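# Push protruding drive blanks into a loose rack, skipping one

## Task

The rack's front face holds twelve drive blanks in three rows of four. Press each protruding blank home until it stops and latches, except for the blank in the top row that is third from the left when viewed from the front of the rack, which must stay untouched. The rack is free-standing: it must not tip beyond a slight amount, since that counts as failure, and it must finish in its original position.

## Robot and tools

Robot: two arms, left_arm and right_arm, each ending in a two-finger gripper. Measured base positions in the scene frame are left_arm (+0.006, +0.336, +0.027) m and right_arm (+0.013, -0.372, +0.023) m, both nearly unrotated. A camera stand is bolted behind the arms.

Frames: the scene frame has its origin at table-top height, midway between the nominal bases; +x points out over the table, +z up, and left_arm sits toward +y (arm names do not match image sides). Reported end_effector_position (m) and end_effector_quat_wxyz use this frame. The reported point lies between the finger pads, about 1 cm short of the tips. The gripper's fingers point along its own +z and open and close along its own y. Readings may be off by a few cm, more when the arm is stretched.

Command rows: every moving argument uses rows of 14 numbers, each in [-1, 1]: dx, dy, dz, rx, ry, rz, opening for left_arm, then the same seven for right_arm. Always send all 14, even when one arm stays put. The six pose numbers are an offset, not a pose: they are measured along the axes of that arm's current Hand target, starting from that Hand target as it stood when the action or move began. 1.0 equals 0.6 m for dx, dy, dz and 180 degrees for rx, ry, rz, which together form one rotation vector. Sending the same offset again moves further. Sending six zeros re-requests the current Hand target. Opening is absolute: +1 fully open (0.093 m), -1 closed. A 0 in the opening slot is a real command, so repeat the present opening to keep the gripper as is.

execute_actions(actions, cameras): actions is a list of actions; each action is up to 15 rows, one per 1/30 s step, and a short table repeats its final row. Every row of an action counts from the action's starting Hand target. An empty actions list returns images and the full state. cameras lists names to show, ["all"] or [].

move(target, speed, blend, opening_speed, grip_force, blocking, cameras): drives each gripper in a straight line toward target, given as one 14-number row or up to 15 rows, all offsets from the same starting Hand targets. speed is m/s per arm path (0.002 to 2.9, default 0.25; rotation up to twice that in rad/s), one value or one per target. blend (m) rounds corners in a list; 0 stops at each. opening_speed is per second on the -1..+1 scale, at least 0.2. grip_force is newtons per pad, 10 to 50, persisting until changed; lower forces close slowly. blocking=false returns early while the move continues. Paths do not avoid obstacles or the other arm, last at least 0.5 s and are cut off at 10 s. The extra 'move:' line reports the ending (done, off_target, moving, held, fault) and any limits (paced = clipped, held = steps withheld).

wait(seconds 0 to 10, cameras): lets time pass holding commands. stop(cameras): brakes a running move. zoom_image(camera, region [x0, y0, x1, y1] pixels, at most 504 by 504): enlarges part of the latest image. Cameras: cam_head_left, cam_head_right, cam_high, cam_low, cam_left_wrist, cam_right_wrist, each 672x504. finished_scene(scene): integer number of the current scene; ends it for good, and the pushed state must hold without the robot.

Result lines: Hand target is the last commanded pose after clipping; the next offsets start there. The gripper often rests short of it; waiting does not fix that, but another command (even zeros) or sending the remaining gap does. Tool commands shows current commands. grip_measured is the gripper motor on the +1/-1 scale; pads meet near -0.94 and each mm of object width adds about 0.0208. Joint positions end with the pad gap in m. Joint velocities may read within noise. Joint torques include gravity and have offsets; entries 1 to 3 wrap at ±28 N m. Orientation commands are clipped to 40 degrees from the measured one per step.

Joint limits (rad): waist -2.618..3.054, shoulder 0..3.142, elbow 0..3.142 (straight at 2.901), wrist pitch -1.571..1.571, wrist yaw -1.571..1.571, wrist roll -2.094..2.094.

Cautions: the rack is loose, so push each blank slowly and straight, and brace or limit force so the rack neither slides nor tips; check its position afterward. Do not touch the top-row, third-from-left blank. A blocked arm keeps pressing until its target is pulled back behind the gripper. Faster moves and targets set deeper past contact push harder; avoid slams, hits on fixed things, and anything falling off the table. Keep the arms apart, since a press between them can fail the task, and do not close one gripper on the other's fingers. Route paths around an arm's own base. Small moves can go sideways or not at all; check position and tilt after each. Holding loads, stretching out, or pushing toward unreachable poses heats motors: a MOTOR HOT line appears at 75 °C, a fault folding that arm at 90 °C, and collapse at 100 °C. Any arm stop wastes effort, so prefer smooth, moderate motions.

Each tool is called as name(argument=value, ...) on one line, values as JSON.

## Session

execute_actions(actions=[])

Scene clock: 0.00 s.
left_arm: end_effector_position=(+0.3728, +0.3881, +0.1157) grip_measured=+1.000 end_effector_quat_wxyz=(+0.567, -0.126, +0.804, +0.128) | right_arm: end_effector_position=(+0.3997, -0.4317, +0.0992) grip_measured=+1.000 end_effector_quat_wxyz=(+0.534, +0.131, +0.831, -0.083)
Joint positions: left_arm=[-0.035 1.519 0.309 0.854 -0.383 -0.072 0.093] | right_arm=[-0.065 1.571 0.42 0.71 0.236 0.111 0.093]
Joint velocities: within noise
Joint torques (N m): no reading
Heat: left arm: 36 °C; right arm: 35 °C.
Hand target: left_arm +0.3763, +0.3881, +0.1239; +0.578, -0.128, +0.796, +0.126 | right_arm +0.4022, -0.4321, +0.1050; +0.540, +0.132, +0.827, -0.084
Tool commands: left_gripper/opening=+1.0 right_gripper/opening=+1.0

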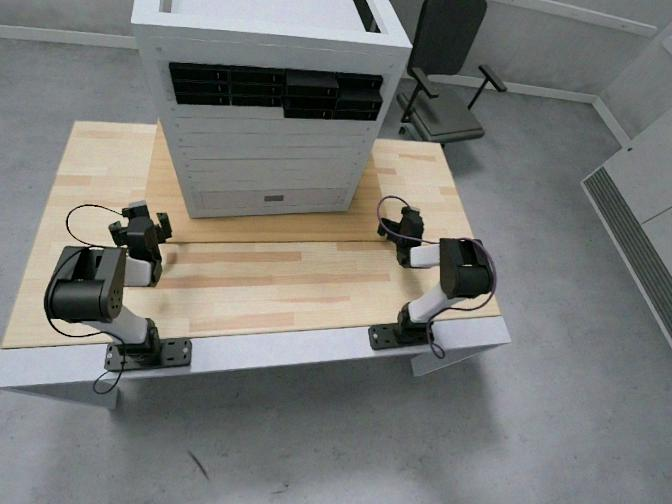

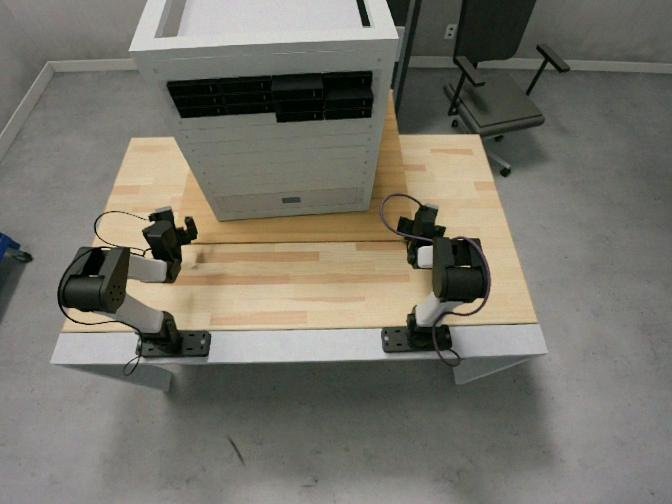

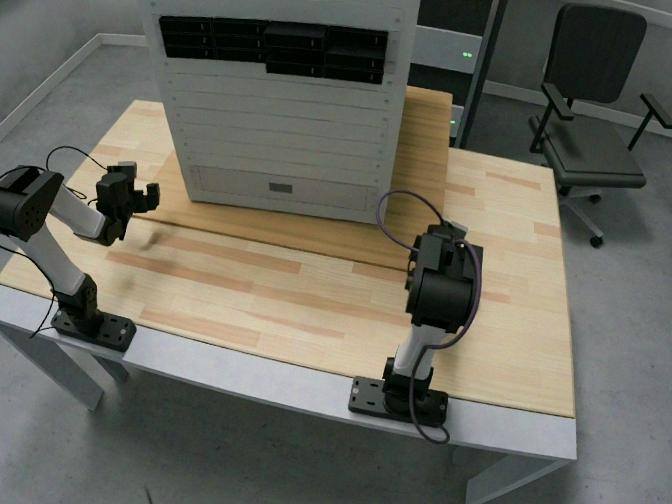

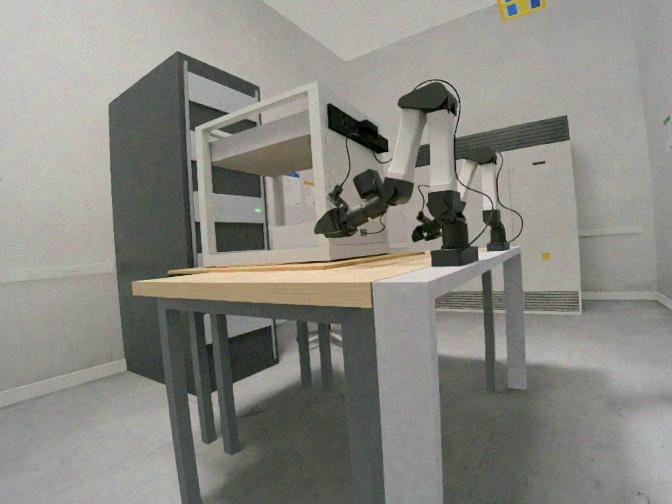

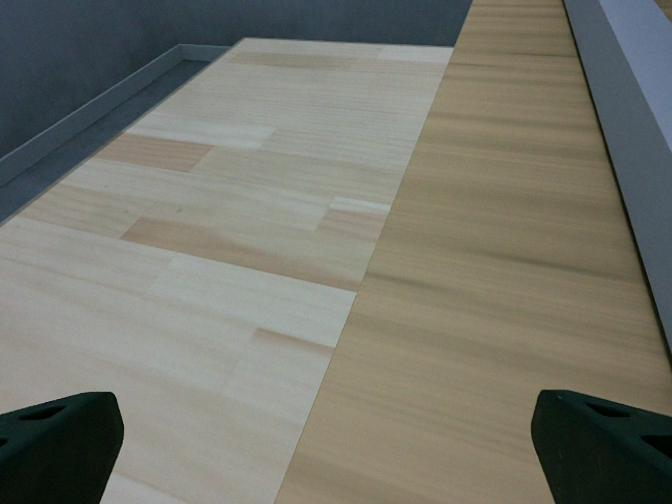

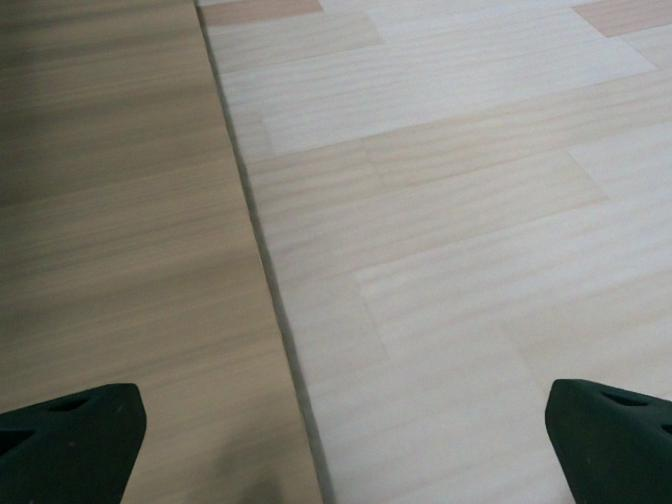

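zoom_image(camera="cam_head_left", region=[150, 50, 400, 140])

zoom_image(camera="cam_high", region=[150, 0, 400, 100])

zoom_image(camera="cam_head_right", region=[150, 50, 400, 140])

zoom_image(camera="cam_low", region=[180, 60, 420, 280])

Scaled by 2.016 from the camera's 672x504 image, which has a finer 960x720 frame.

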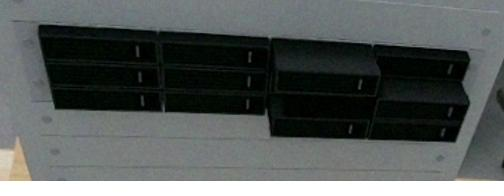

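Scaled by 2.016 from the camera's 672x504 image, which has a finer 960x720 frame.

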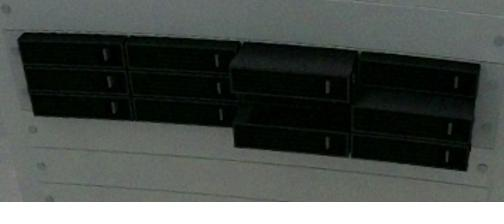

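Scaled by 2.016 from the camera's 672x504 image, which has a finer 960x720 frame.

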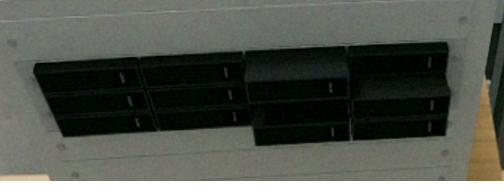

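Scaled by 2.100 from the camera's 672x504 image, which has a finer 960x720 frame.

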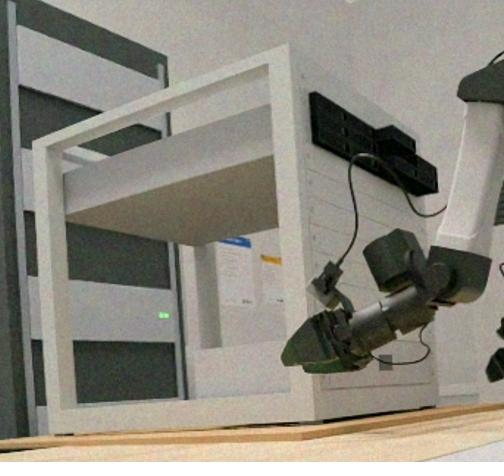

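move(target=[0,0,0,0,0,0,1, -0.4277,0.2702,-0.5362,-0.1807,-0.1282,-0.0391,-0.92], speed=0.3, cameras=["cam_right_wrist","cam_head_right","cam_high"])

Scene clock: 115.27 s.
left_arm: end_effector_position=(+0.3728, +0.3881, +0.1157) grip_measured=+1.000 end_effector_quat_wxyz=(+0.567, -0.126, +0.804, +0.128) | right_arm: end_effector_position=(+0.2705, -0.2187, +0.4610) grip_measured=-0.918 end_effector_quat_wxyz=(+0.695, -0.098, +0.706, +0.095)
Joint positions: left_arm=[-0.035 1.519 0.309 0.854 -0.383 -0.072 0.093] | right_arm=[0.834 0.879 1.158 -0.297 0.574 0.007 0.001]
Joint torques (N m): left_arm=[0.13 -5.04 7.1 1.96 -0.11 -0.09] | right_arm=[0.13 -0.77 8.38 2.2 0.15 0.02]
Heat: left arm: 44 °C; right arm: 49 °C.
Hand target: left_arm +0.3763, +0.3881, +0.1239; +0.578, -0.128, +0.796, +0.126 | right_arm +0.2697, -0.2204, +0.4699; +0.702, -0.093, +0.700, +0.093
Off the commanded pose: left_arm 0.009 m, 2 deg | right_arm 0.009 m, 1 deg.
move: done
camera_calibration:
cam_right_wrist: T_world_to_cam=[[0.288252, -0.957448, -0.0142544, -0.277135], [-0.420739, -0.113269, -0.900083, 0.543813], [0.860168, 0.265448, -0.435486, 0.111765], [0, 0, 0, 1]] pos_world=[0.212552, -0.233414, 0.534198]
Images, in order (width x height): cam_head_right 672x504, cam_high 672x504, cam_right_wrist 672x504.

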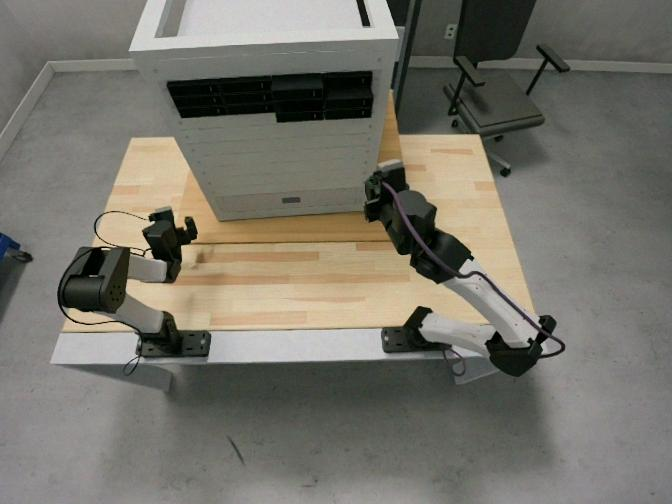

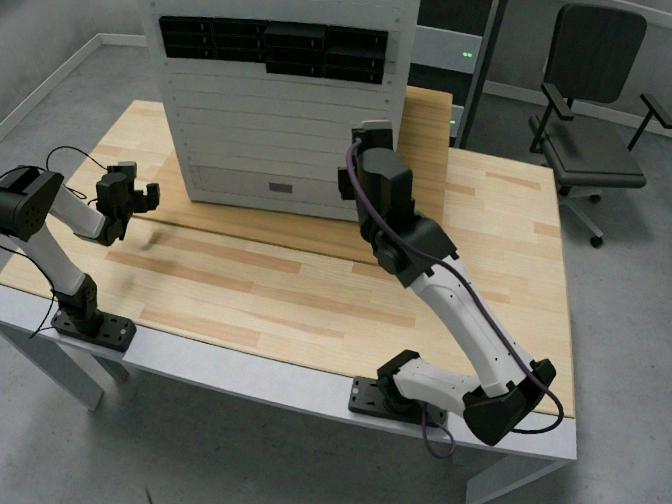

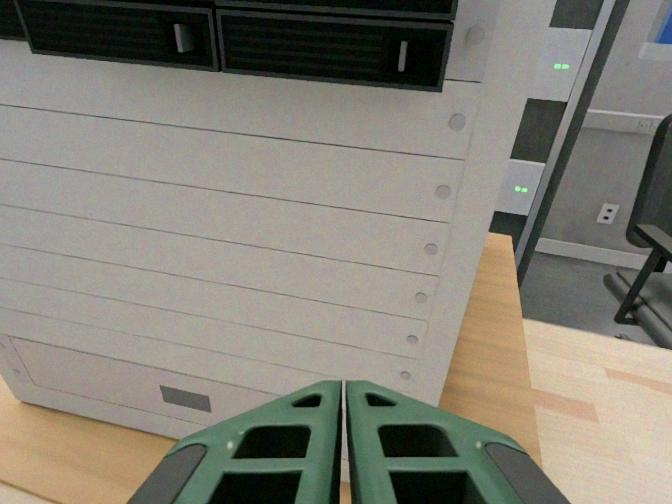

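move(target=[0,0,0,0,0,0,1, -0.15,0.15,-0.05,0,-0.07,0,-0.92], speed=0.3, cameras=["cam_right_wrist"])

Scene clock: 123.30 s.
left_arm: end_effector_position=(+0.3728, +0.3881, +0.1157) grip_measured=+1.000 end_effector_quat_wxyz=(+0.567, -0.126, +0.804, +0.128) | right_arm: end_effector_position=(+0.2158, -0.1407, +0.5592) grip_measured=-0.918 end_effector_quat_wxyz=(+0.772, -0.092, +0.619, +0.105)
Joint positions: left_arm=[-0.035 1.519 0.309 0.854 -0.383 -0.072 0.093] | right_arm=[1.319 1.107 1.365 0.158 1.009 -0.371 0.001]
Joint torques (N m): left_arm=[0.13 -5.04 7.12 1.97 -0.12 -0.09] | right_arm=[-0.34 -2.03 5.83 1.93 -0.07 0.02]
Heat: left arm: 44 °C; right arm: 50 °C.
Hand target: left_arm +0.3763, +0.3881, +0.1239; +0.578, -0.128, +0.796, +0.126 | right_arm +0.2172, -0.1414, +0.5599; +0.774, -0.082, +0.619, +0.102
Off the commanded pose: left_arm 0.009 m, 2 deg | right_arm 0.002 m, 1 deg.
move: done
camera_calibration:
cam_right_wrist: T_world_to_cam=[[0.298916, -0.954279, 0.000915645, -0.195602], [-0.207051, -0.0657928, -0.976115, 0.621088], [0.931547, 0.291587, -0.217251, 0.0471462], [0, 0, 0, 1]] pos_world=[0.143147, -0.159543, 0.616675]
Images, in order (width x height): cam_right_wrist 672x504.

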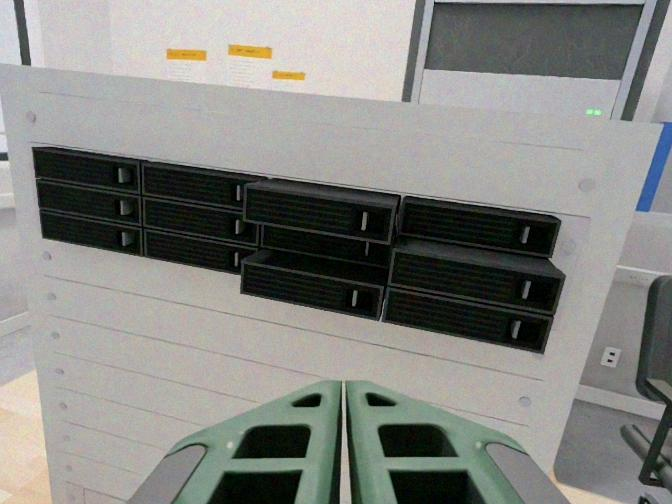

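zoom_image(camera="cam_right_wrist", region=[220, 150, 600, 370])

zoom_image(camera="cam_right_wrist", region=[20, 130, 280, 290])

Scaled by 1.326 from the camera's 672x504 image, which has a finer 960x720 frame.

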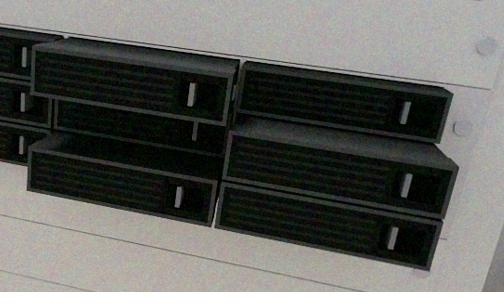

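Scaled by 1.938 from the camera's 672x504 image, which has a finer 960x720 frame.

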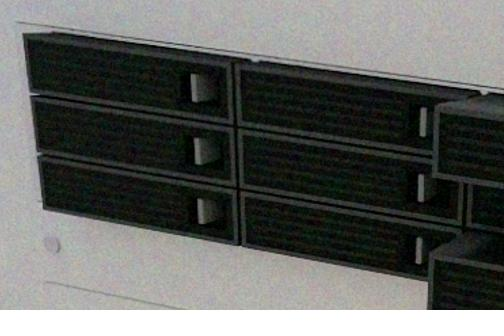

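move(target=[0,0,0,0,0,0,1, 0.202,0.0908,0.1615,0,0,0,-0.92], speed=0.2, cameras=["cam_right_wrist","cam_head_left","cam_head_right","cam_low"])

Scene clock: 216.47 s.
left_arm: end_effector_position=(+0.3728, +0.3881, +0.1157) grip_measured=+1.000 end_effector_quat_wxyz=(+0.567, -0.126, +0.804, +0.128) | right_arm: end_effector_position=(+0.3192, -0.0565, +0.4575) grip_measured=-0.918 end_effector_quat_wxyz=(+0.769, -0.094, +0.626, +0.088)
Joint positions: left_arm=[-0.035 1.519 0.309 0.854 -0.383 -0.072 0.093] | right_arm=[1.063 1.445 1.225 0.506 0.793 -0.241 0.001]
Joint torques (N m): left_arm=[0.14 -5.03 7.13 1.97 -0.12 -0.09] | right_arm=[-0.7 -7.09 7.16 2.18 -0.25 0.31]
Heat: left arm: 47 °C; right arm: 56 °C.
Hand target: left_arm +0.3763, +0.3881, +0.1239; +0.578, -0.128, +0.796, +0.126 | right_arm +0.3200, -0.0573, +0.4632; +0.774, -0.082, +0.619, +0.103
Off the commanded pose: left_arm 0.009 m, 2 deg | right_arm 0.006 m, 2 deg.
move: done
camera_calibration:
cam_right_wrist: T_world_to_cam=[[0.275103, -0.961168, 0.0217621, -0.148479], [-0.220191, -0.0850239, -0.971744, 0.549791], [0.93586, 0.262538, -0.235031, -0.0907049], [0, 0, 0, 1]] pos_world=[0.246793, -0.0721548, 0.516169]
Images, in order (width x height): cam_head_left 672x504, cam_head_right 672x504, cam_low 672x504, cam_right_wrist 672x504.

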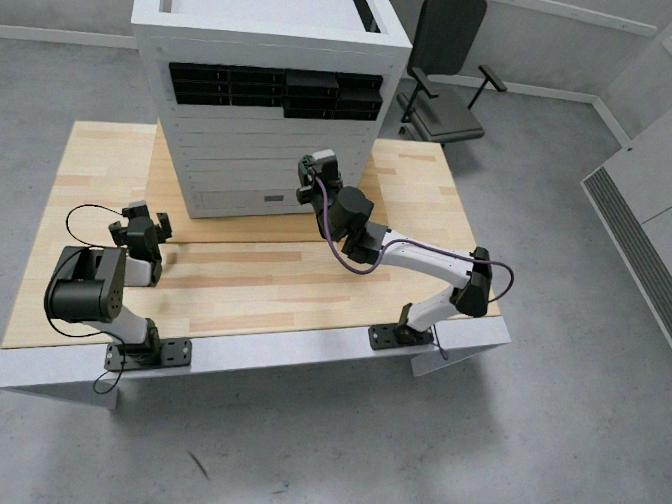

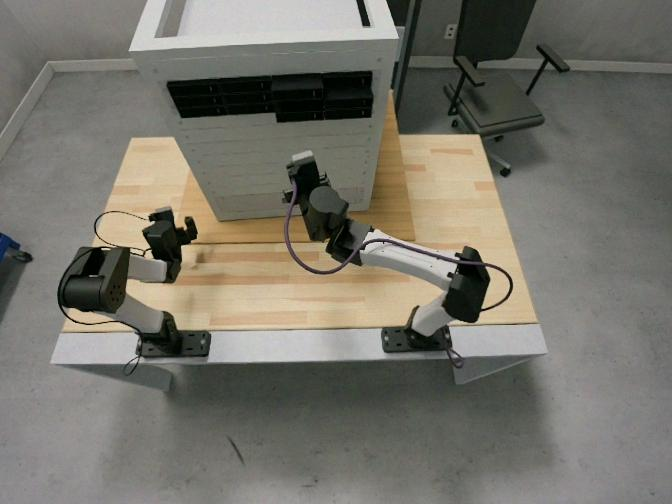

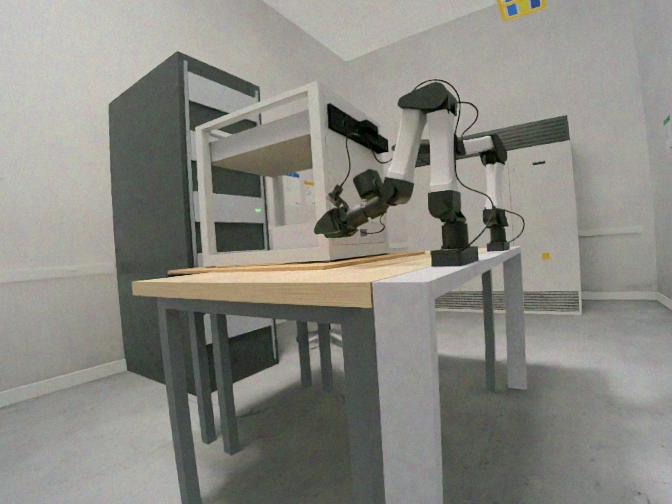

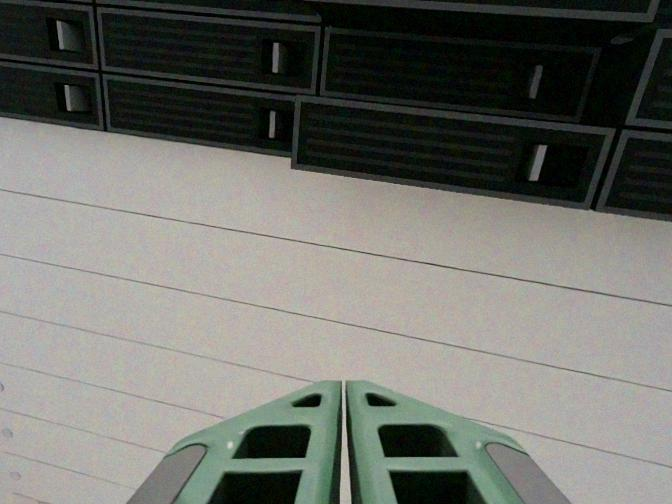

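move(target=[0,0,0,0,0,0,1, -0.079,-0.0498,0.089,0,0,0,-0.92], speed=0.12, cameras=["cam_right_wrist","cam_head_right"])

Scene clock: 250.90 s.
left_arm: end_effector_position=(+0.3728, +0.3881, +0.1157) grip_measured=+1.000 end_effector_quat_wxyz=(+0.567, -0.126, +0.804, +0.128) | right_arm: end_effector_position=(+0.3670, -0.0761, +0.5115) grip_measured=-0.918 end_effector_quat_wxyz=(+0.769, -0.091, +0.626, +0.089)
Joint positions: left_arm=[-0.035 1.519 0.309 0.854 -0.383 -0.072 0.093] | right_arm=[0.903 1.508 1.506 0.253 0.642 -0.181 0.001]
Joint torques (N m): left_arm=[0.14 -5.04 7.12 1.96 -0.12 -0.09] | right_arm=[-0.61 -6.91 9.24 2.09 -0.24 0.31]
Heat: left arm: 48 °C; right arm: 57 °C.
Hand target: left_arm +0.3763, +0.3881, +0.1239; +0.578, -0.128, +0.796, +0.126 | right_arm +0.3680, -0.0753, +0.5210; +0.774, -0.082, +0.619, +0.102
Off the commanded pose: left_arm 0.009 m, 2 deg | right_arm 0.010 m, 2 deg.
move: done
camera_calibration:
cam_right_wrist: T_world_to_cam=[[0.272484, -0.962027, 0.0160138, -0.177777], [-0.220498, -0.0786372, -0.972212, 0.611968], [0.936554, 0.261382, -0.233553, -0.118751], [0, 0, 0, 1]] pos_world=[0.294596, -0.0918633, 0.570075]
Images, in order (width x height): cam_head_right 672x504, cam_right_wrist 672x504.

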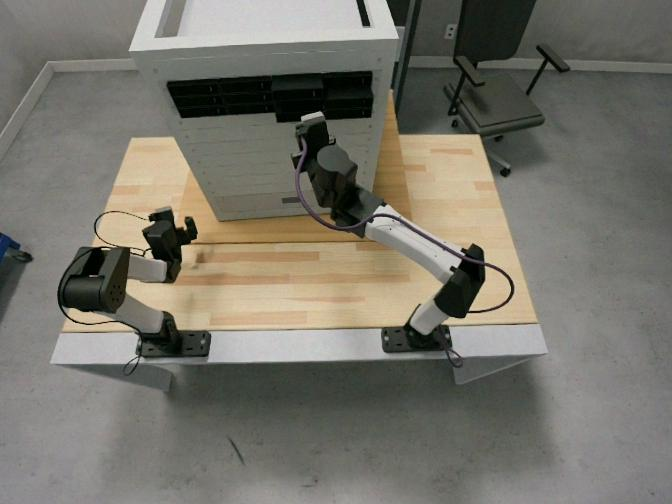

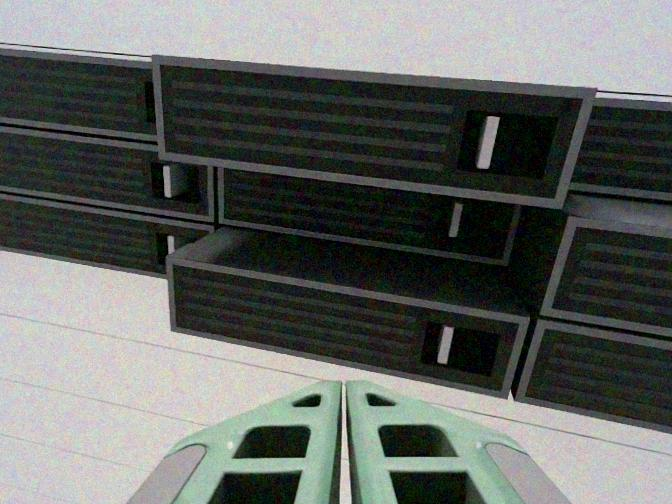

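move(target=[[0,0,0,0,0,0,1, 0.003,0.0012,0.0473,0,0,0,-0.92],[0,0,0,0,0,0,1, 0.0135,-0.008,0.0936,0,0,0,-0.92]], speed=[0.08, 0.03], blend=[0.003,0], cameras=["cam_right_wrist","cam_head_right"])

Scene clock: 272.40 s.
left_arm: end_effector_position=(+0.3728, +0.3881, +0.1157) grip_measured=+1.000 end_effector_quat_wxyz=(+0.567, -0.126, +0.804, +0.128) | right_arm: end_effector_position=(+0.4213, -0.0657, +0.5172) grip_measured=-0.918 end_effector_quat_wxyz=(+0.769, -0.090, +0.626, +0.091)
Joint positions: left_arm=[-0.035 1.519 0.309 0.854 -0.383 -0.072 0.093] | right_arm=[0.801 1.678 1.708 0.205 0.541 -0.148 0.001]
Joint torques (N m): left_arm=[0.13 -5.04 7.15 1.97 -0.12 -0.09] | right_arm=[-0.8 -8.38 9.39 2.15 -0.21 0.3]
Heat: left arm: 49 °C; right arm: 60 °C.
Hand target: left_arm +0.3763, +0.3881, +0.1239; +0.578, -0.128, +0.796, +0.126 | right_arm +0.4239, -0.0653, +0.5256; +0.774, -0.082, +0.619, +0.102
Off the commanded pose: left_arm 0.009 m, 2 deg | right_arm 0.009 m, 2 deg.
move: done
camera_calibration:
cam_right_wrist: T_world_to_cam=[[0.274495, -0.961506, 0.0125652, -0.18163], [-0.220628, -0.0756938, -0.972416, 0.630683], [0.935936, 0.264151, -0.232913, -0.170836], [0, 0, 0, 1]] pos_world=[0.348894, -0.0817735, 0.575779]
Images, in order (width x height): cam_head_right 672x504, cam_right_wrist 672x504.

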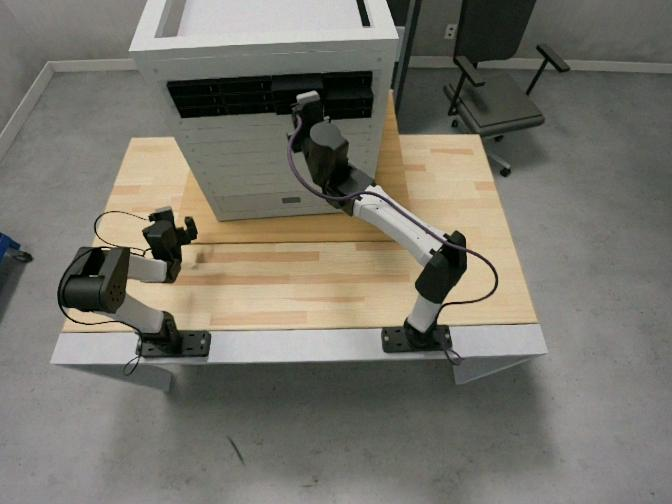

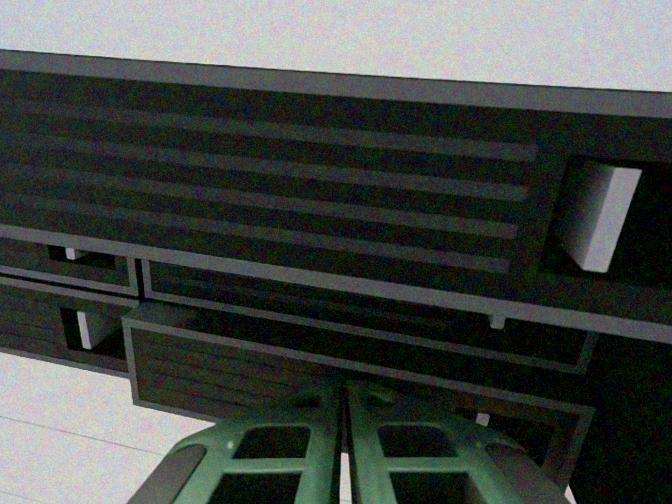

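move(target=[0,0,0,0,0,0,1, 0.0036,-0.0032,0.016,0,0,0,-0.92], speed=0.03, cameras=["cam_right_wrist","cam_head_left"])

zoom_image(camera="cam_head_left", region=[250, 50, 400, 200])

Scene clock: 288.17 s.
left_arm: end_effector_position=(+0.3728, +0.3881, +0.1157) grip_measured=+1.000 end_effector_quat_wxyz=(+0.567, -0.126, +0.804, +0.128) | right_arm: end_effector_position=(+0.4308, -0.0651, +0.5176) grip_measured=-0.918 end_effector_quat_wxyz=(+0.769, -0.089, +0.626, +0.091)
Joint positions: left_arm=[-0.035 1.519 0.309 0.854 -0.383 -0.072 0.093] | right_arm=[0.784 1.706 1.743 0.196 0.526 -0.143 0.001]
Joint torques (N m): left_arm=[0.14 -5.04 7.13 1.96 -0.12 -0.09] | right_arm=[-0.85 -8.53 9.32 2.18 -0.23 0.3]
Heat: left arm: 49 °C; right arm: 61 °C.
Hand target: left_arm +0.3763, +0.3881, +0.1239; +0.578, -0.128, +0.796, +0.126 | right_arm +0.4339, -0.0646, +0.5255; +0.774, -0.082, +0.619, +0.102
Off the commanded pose: left_arm 0.009 m, 2 deg | right_arm 0.009 m, 2 deg.
move: done
camera_calibration:
cam_right_wrist: T_world_to_cam=[[0.273746, -0.96173, 0.0117974, -0.183072], [-0.22128, -0.0749125, -0.972329, 0.633551], [0.936001, 0.263561, -0.233319, -0.179582], [0, 0, 0, 1]] pos_world=[0.358396, -0.0812737, 0.57628]
Images, in order (width x height): cam_head_left 672x504, cam_right_wrist 672x504.

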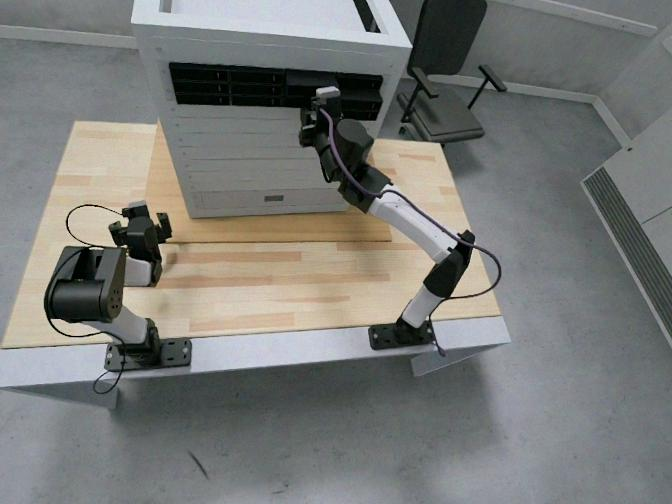

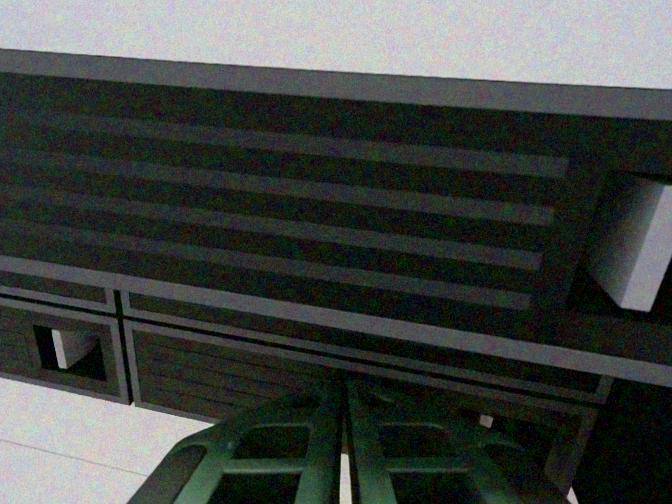

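Scaled by 3.360 from the camera's 672x504 image, which has a finer 960x720 frame.

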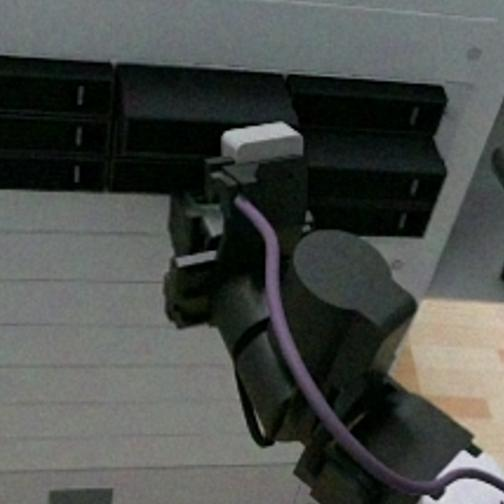

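move(target=[0,0,0,0,0,0,1, 0.0022,-0.0019,0.0096,0,0,0,-0.92], speed=0.03, cameras=["cam_right_wrist","cam_head_left"])

Scene clock: 294.17 s.
left_arm: end_effector_position=(+0.3728, +0.3881, +0.1157) grip_measured=+1.000 end_effector_quat_wxyz=(+0.567, -0.126, +0.804, +0.128) | right_arm: end_effector_position=(+0.4313, -0.0647, +0.5183) grip_measured=-0.918 end_effector_quat_wxyz=(+0.766, -0.092, +0.630, +0.090)
Joint positions: left_arm=[-0.035 1.519 0.309 0.854 -0.383 -0.072 0.093] | right_arm=[0.783 1.71 1.76 0.171 0.524 -0.14 0.001]
Joint torques (N m): left_arm=[0.16 -5.03 7.13 1.97 -0.12 -0.09] | right_arm=[-1.58 -7.38 9.57 2.41 -0.32 0.29]
Heat: left arm: 49 °C; right arm: 60 °C.
Hand target: left_arm +0.3763, +0.3881, +0.1239; +0.578, -0.128, +0.796, +0.126 | right_arm +0.4398, -0.0641, +0.5256; +0.774, -0.082, +0.619, +0.103
Off the commanded pose: left_arm 0.009 m, 2 deg | right_arm 0.011 m, 2 deg.
move: off_target (right_arm)
camera_calibration:
cam_right_wrist: T_world_to_cam=[[0.275393, -0.96122, 0.0146379, -0.185], [-0.229106, -0.0804124, -0.970074, 0.636279], [0.933632, 0.263798, -0.242366, -0.174361], [0, 0, 0, 1]] pos_world=[0.359512, -0.0806649, 0.577687]
Images, in order (width x height): cam_head_left 672x504, cam_right_wrist 672x504.

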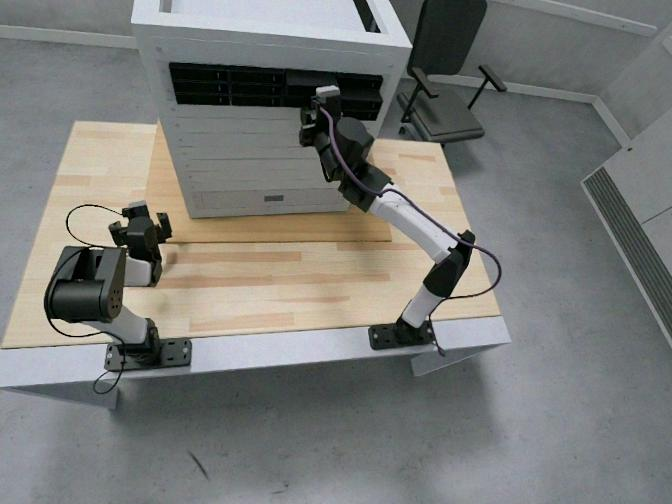

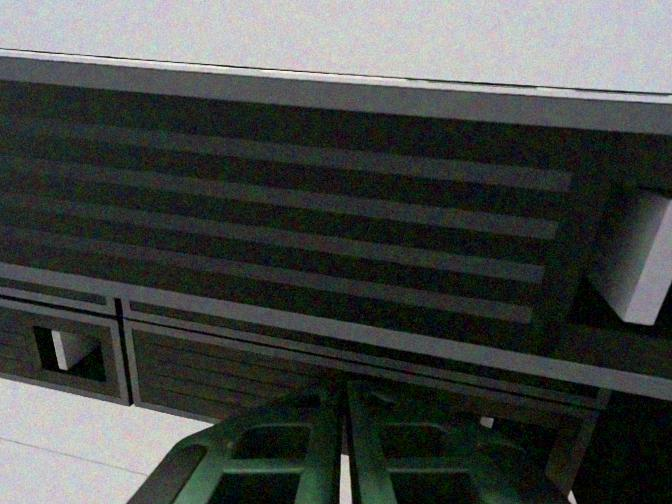

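move(target=[0,0,0,0,0,0,1, 0.0036,-0.0032,0.016,0,0,0,-0.92], speed=0.03, cameras=["cam_right_wrist","cam_head_right"])

Scene clock: 302.63 s.
left_arm: end_effector_position=(+0.3728, +0.3881, +0.1157) grip_measured=+1.000 end_effector_quat_wxyz=(+0.567, -0.126, +0.804, +0.128) | right_arm: end_effector_position=(+0.4324, -0.0641, +0.5183) grip_measured=-0.918 end_effector_quat_wxyz=(+0.761, -0.095, +0.636, +0.088)
Joint positions: left_arm=[-0.035 1.519 0.309 0.854 -0.383 -0.072 0.093] | right_arm=[0.782 1.716 1.786 0.13 0.522 -0.135 0.001]
Joint torques (N m): left_arm=[0.14 -5.01 7.12 1.97 -0.12 -0.09] | right_arm=[-2.77 -5.7 9.66 2.79 -0.46 0.3]
Heat: left arm: 49 °C; right arm: 61 °C.
Hand target: left_arm +0.3763, +0.3881, +0.1239; +0.578, -0.128, +0.796, +0.126 | right_arm +0.4499, -0.0634, +0.5254; +0.774, -0.082, +0.619, +0.102
Off the commanded pose: left_arm 0.009 m, 2 deg | right_arm 0.019 m, 3 deg.
move: off_target (right_arm)
camera_calibration:
cam_right_wrist: T_world_to_cam=[[0.276904, -0.960678, 0.020539, -0.188325], [-0.244469, -0.0911046, -0.965368, 0.640095], [0.929279, 0.262293, -0.260083, -0.16455], [0, 0, 0, 1]] pos_world=[0.361544, -0.0794442, 0.578998]
Images, in order (width x height): cam_head_right 672x504, cam_right_wrist 672x504.

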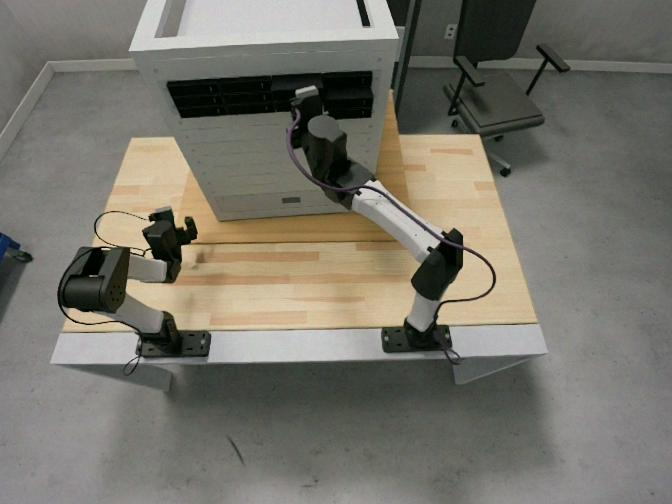

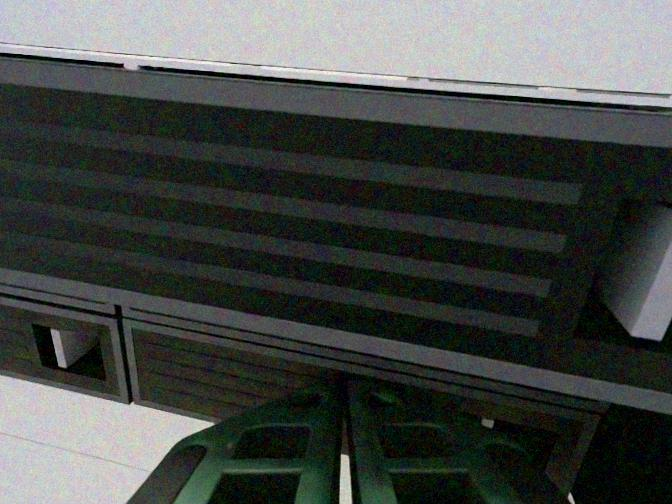

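move(target=[[0,0,0,0,0,0,1, -0.033,0.0287,-0.1457,0,0,0,-0.92],[0,0,0,0,0,0,1, -0.0925,-0.1535,-0.1682,0,0,0,-0.92]], speed=[0.1,0.2], blend=[0.02,0], cameras=["cam_right_wrist"])

Scene clock: 319.60 s.
left_arm: end_effector_position=(+0.3728, +0.3881, +0.1157) grip_measured=+1.000 end_effector_quat_wxyz=(+0.567, -0.126, +0.804, +0.128) | right_arm: end_effector_position=(+0.3706, -0.1781, +0.5494) grip_measured=-0.918 end_effector_quat_wxyz=(+0.769, -0.088, +0.627, +0.092)
Joint positions: left_arm=[-0.035 1.519 0.309 0.854 -0.383 -0.072 0.093] | right_arm=[0.642 1.304 1.512 0.008 0.389 -0.103 0.001]
Joint torques (N m): left_arm=[0.12 -5.03 7.12 1.97 -0.12 -0.09] | right_arm=[-0.73 -6.23 6.99 2.22 -0.21 0.29]
Heat: left arm: 50 °C; right arm: 63 °C.
Hand target: left_arm +0.3763, +0.3881, +0.1239; +0.578, -0.128, +0.796, +0.126 | right_arm +0.3670, -0.1812, +0.5575; +0.774, -0.082, +0.619, +0.103
Off the commanded pose: left_arm 0.009 m, 2 deg | right_arm 0.009 m, 2 deg.
move: done
camera_calibration:
cam_right_wrist: T_world_to_cam=[[0.272474, -0.962129, 0.00815948, -0.27319], [-0.223732, -0.0716041, -0.972017, 0.644019], [0.935789, 0.263024, -0.234769, -0.0853589], [0, 0, 0, 1]] pos_world=[0.298403, -0.194278, 0.608186]
Images, in order (width x height): cam_right_wrist 672x504.

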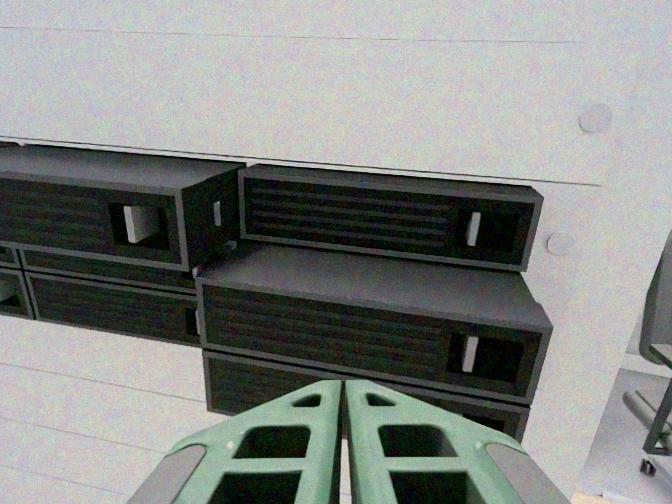

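move(target=[[0,0,0,0,0,0,1, 0.0102,-0.009,0.0448,0,0,0,-0.92],[0,0,0,0,0,0,1, 0.0283,-0.0278,0.1327,0,0,0,-0.92]], speed=[0.1,0.03], blend=[0.005,0], cameras=["cam_right_wrist","cam_head_right"])

Scene clock: 355.03 s.
left_arm: end_effector_position=(+0.3728, +0.3881, +0.1157) grip_measured=+1.000 end_effector_quat_wxyz=(+0.567, -0.126, +0.804, +0.128) | right_arm: end_effector_position=(+0.4391, -0.1767, +0.5537) grip_measured=-0.918 end_effector_quat_wxyz=(+0.767, -0.090, +0.628, +0.096)
Joint positions: left_arm=[-0.035 1.519 0.309 0.854 -0.383 -0.072 0.093] | right_arm=[0.505 1.518 1.713 0.007 0.247 -0.067 0.001]
Joint torques (N m): left_arm=[0.16 -5.01 7.15 1.97 -0.12 -0.08] | right_arm=[-1.42 -4.38 8.85 2.58 -0.19 0.28]
Heat: left arm: 50 °C; right arm: 67 °C.
Hand target: left_arm +0.3763, +0.3881, +0.1239; +0.578, -0.128, +0.796, +0.126 | right_arm +0.4498, -0.1762, +0.5585; +0.774, -0.082, +0.619, +0.103
Off the commanded pose: left_arm 0.009 m, 2 deg | right_arm 0.012 m, 2 deg.
move: off_target (right_arm)
camera_calibration:
cam_right_wrist: T_world_to_cam=[[0.281074, -0.959673, 0.00508879, -0.292145], [-0.227629, -0.0718186, -0.971096, 0.664691], [0.9323, 0.271791, -0.238636, -0.143609], [0, 0, 0, 1]] pos_world=[0.367304, -0.193595, 0.612695]
Images, in order (width x height): cam_head_right 672x504, cam_right_wrist 672x504.

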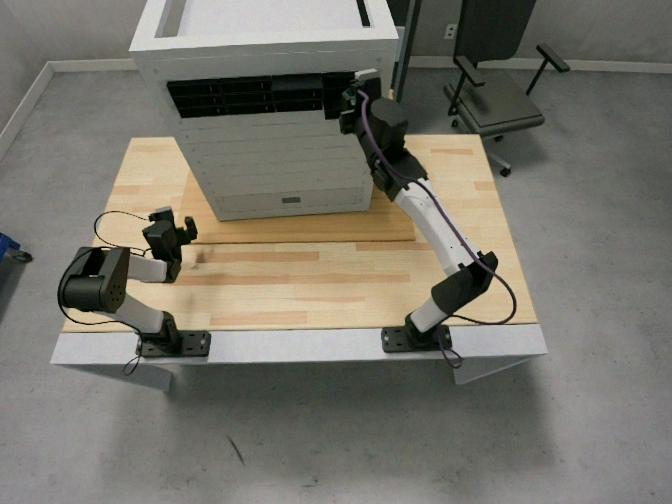

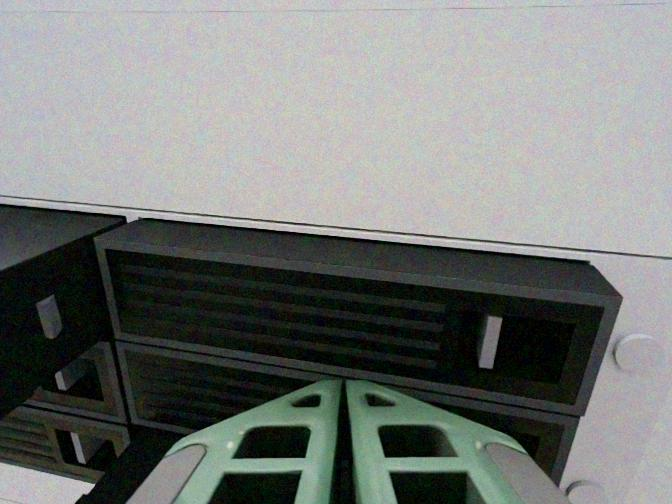

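move(target=[[0,0,0,0,0,0,1, -0.026,0.0232,-0.1152,0,0,0,-0.92],[0,0,0,0,0,0,1, 0.0308,0.0215,-0.1283,0,0,0,-0.92],[0,0,0,0,0,0,1, 0.0575,-0.0008,-0.0097,0,0,0,-0.92]], speed=[0.12,0.12,0.035], blend=[0.01,0.01,0], cameras=["cam_right_wrist","cam_head_right"])

Scene clock: 378.63 s.
left_arm: end_effector_position=(+0.3728, +0.3881, +0.1157) grip_measured=+1.000 end_effector_quat_wxyz=(+0.567, -0.126, +0.804, +0.128) | right_arm: end_effector_position=(+0.4406, -0.1766, +0.5088) grip_measured=-0.918 end_effector_quat_wxyz=(+0.756, -0.094, +0.641, +0.091)
Joint positions: left_arm=[-0.035 1.519 0.309 0.854 -0.383 -0.072 0.093] | right_arm=[0.505 1.467 1.512 0.121 0.25 -0.067 0.001]
Joint torques (N m): left_arm=[0.14 -5 7.13 1.97 -0.12 -0.08] | right_arm=[-1.57 -3.74 10 2.96 -0.23 0.28]
Heat: left arm: 51 °C; right arm: 71 °C.
Hand target: left_arm +0.3763, +0.3881, +0.1239; +0.578, -0.128, +0.796, +0.126 | right_arm +0.4518, -0.1761, +0.5235; +0.774, -0.082, +0.619, +0.103
Off the commanded pose: left_arm 0.009 m, 2 deg | right_arm 0.019 m, 4 deg.
move: off_target (right_arm)
camera_calibration:
cam_right_wrist: T_world_to_cam=[[0.278197, -0.960441, 0.0126587, -0.295086], [-0.258673, -0.0876052, -0.961984, 0.627769], [0.925038, 0.264347, -0.272812, -0.136422], [0, 0, 0, 1]] pos_world=[0.370675, -0.192354, 0.570422]
Images, in order (width x height): cam_head_right 672x504, cam_right_wrist 672x504.

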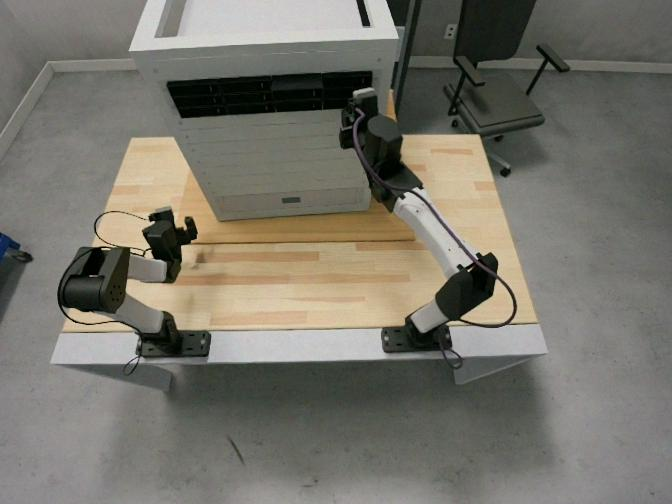

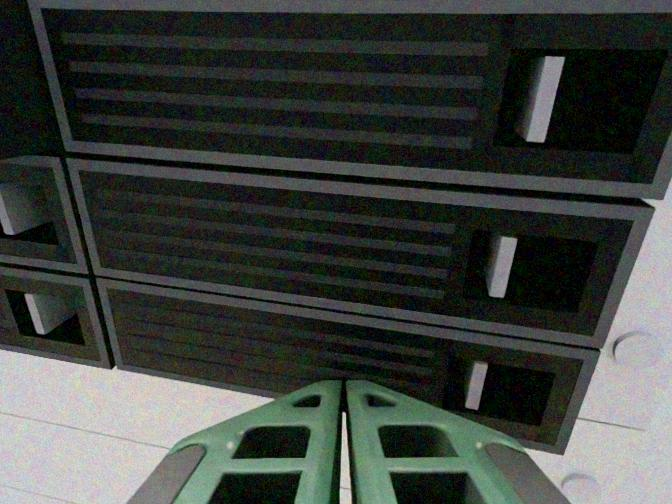

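zoom_image(camera="cam_right_wrist", region=[0, 100, 250, 400])

zoom_image(camera="cam_right_wrist", region=[422, 150, 672, 450])

Scaled by 1.680 from the camera's 672x504 image, which has a finer 960x720 frame.

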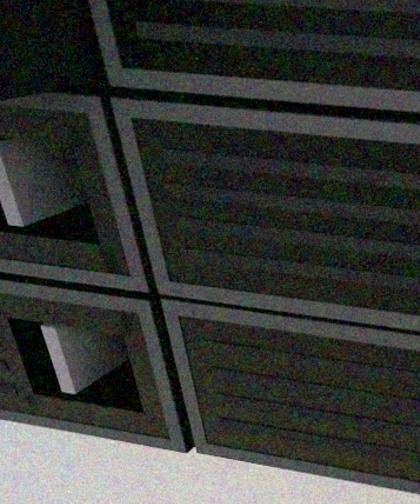

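Scaled by 1.680 from the camera's 672x504 image, which has a finer 960x720 frame.

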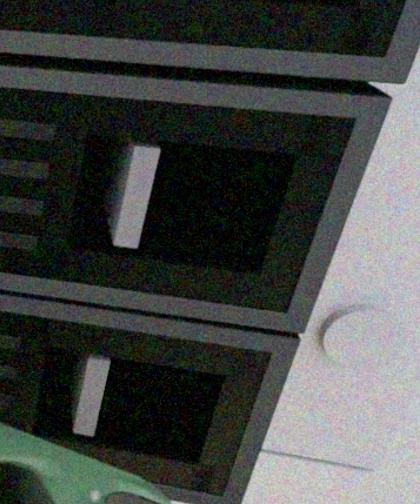

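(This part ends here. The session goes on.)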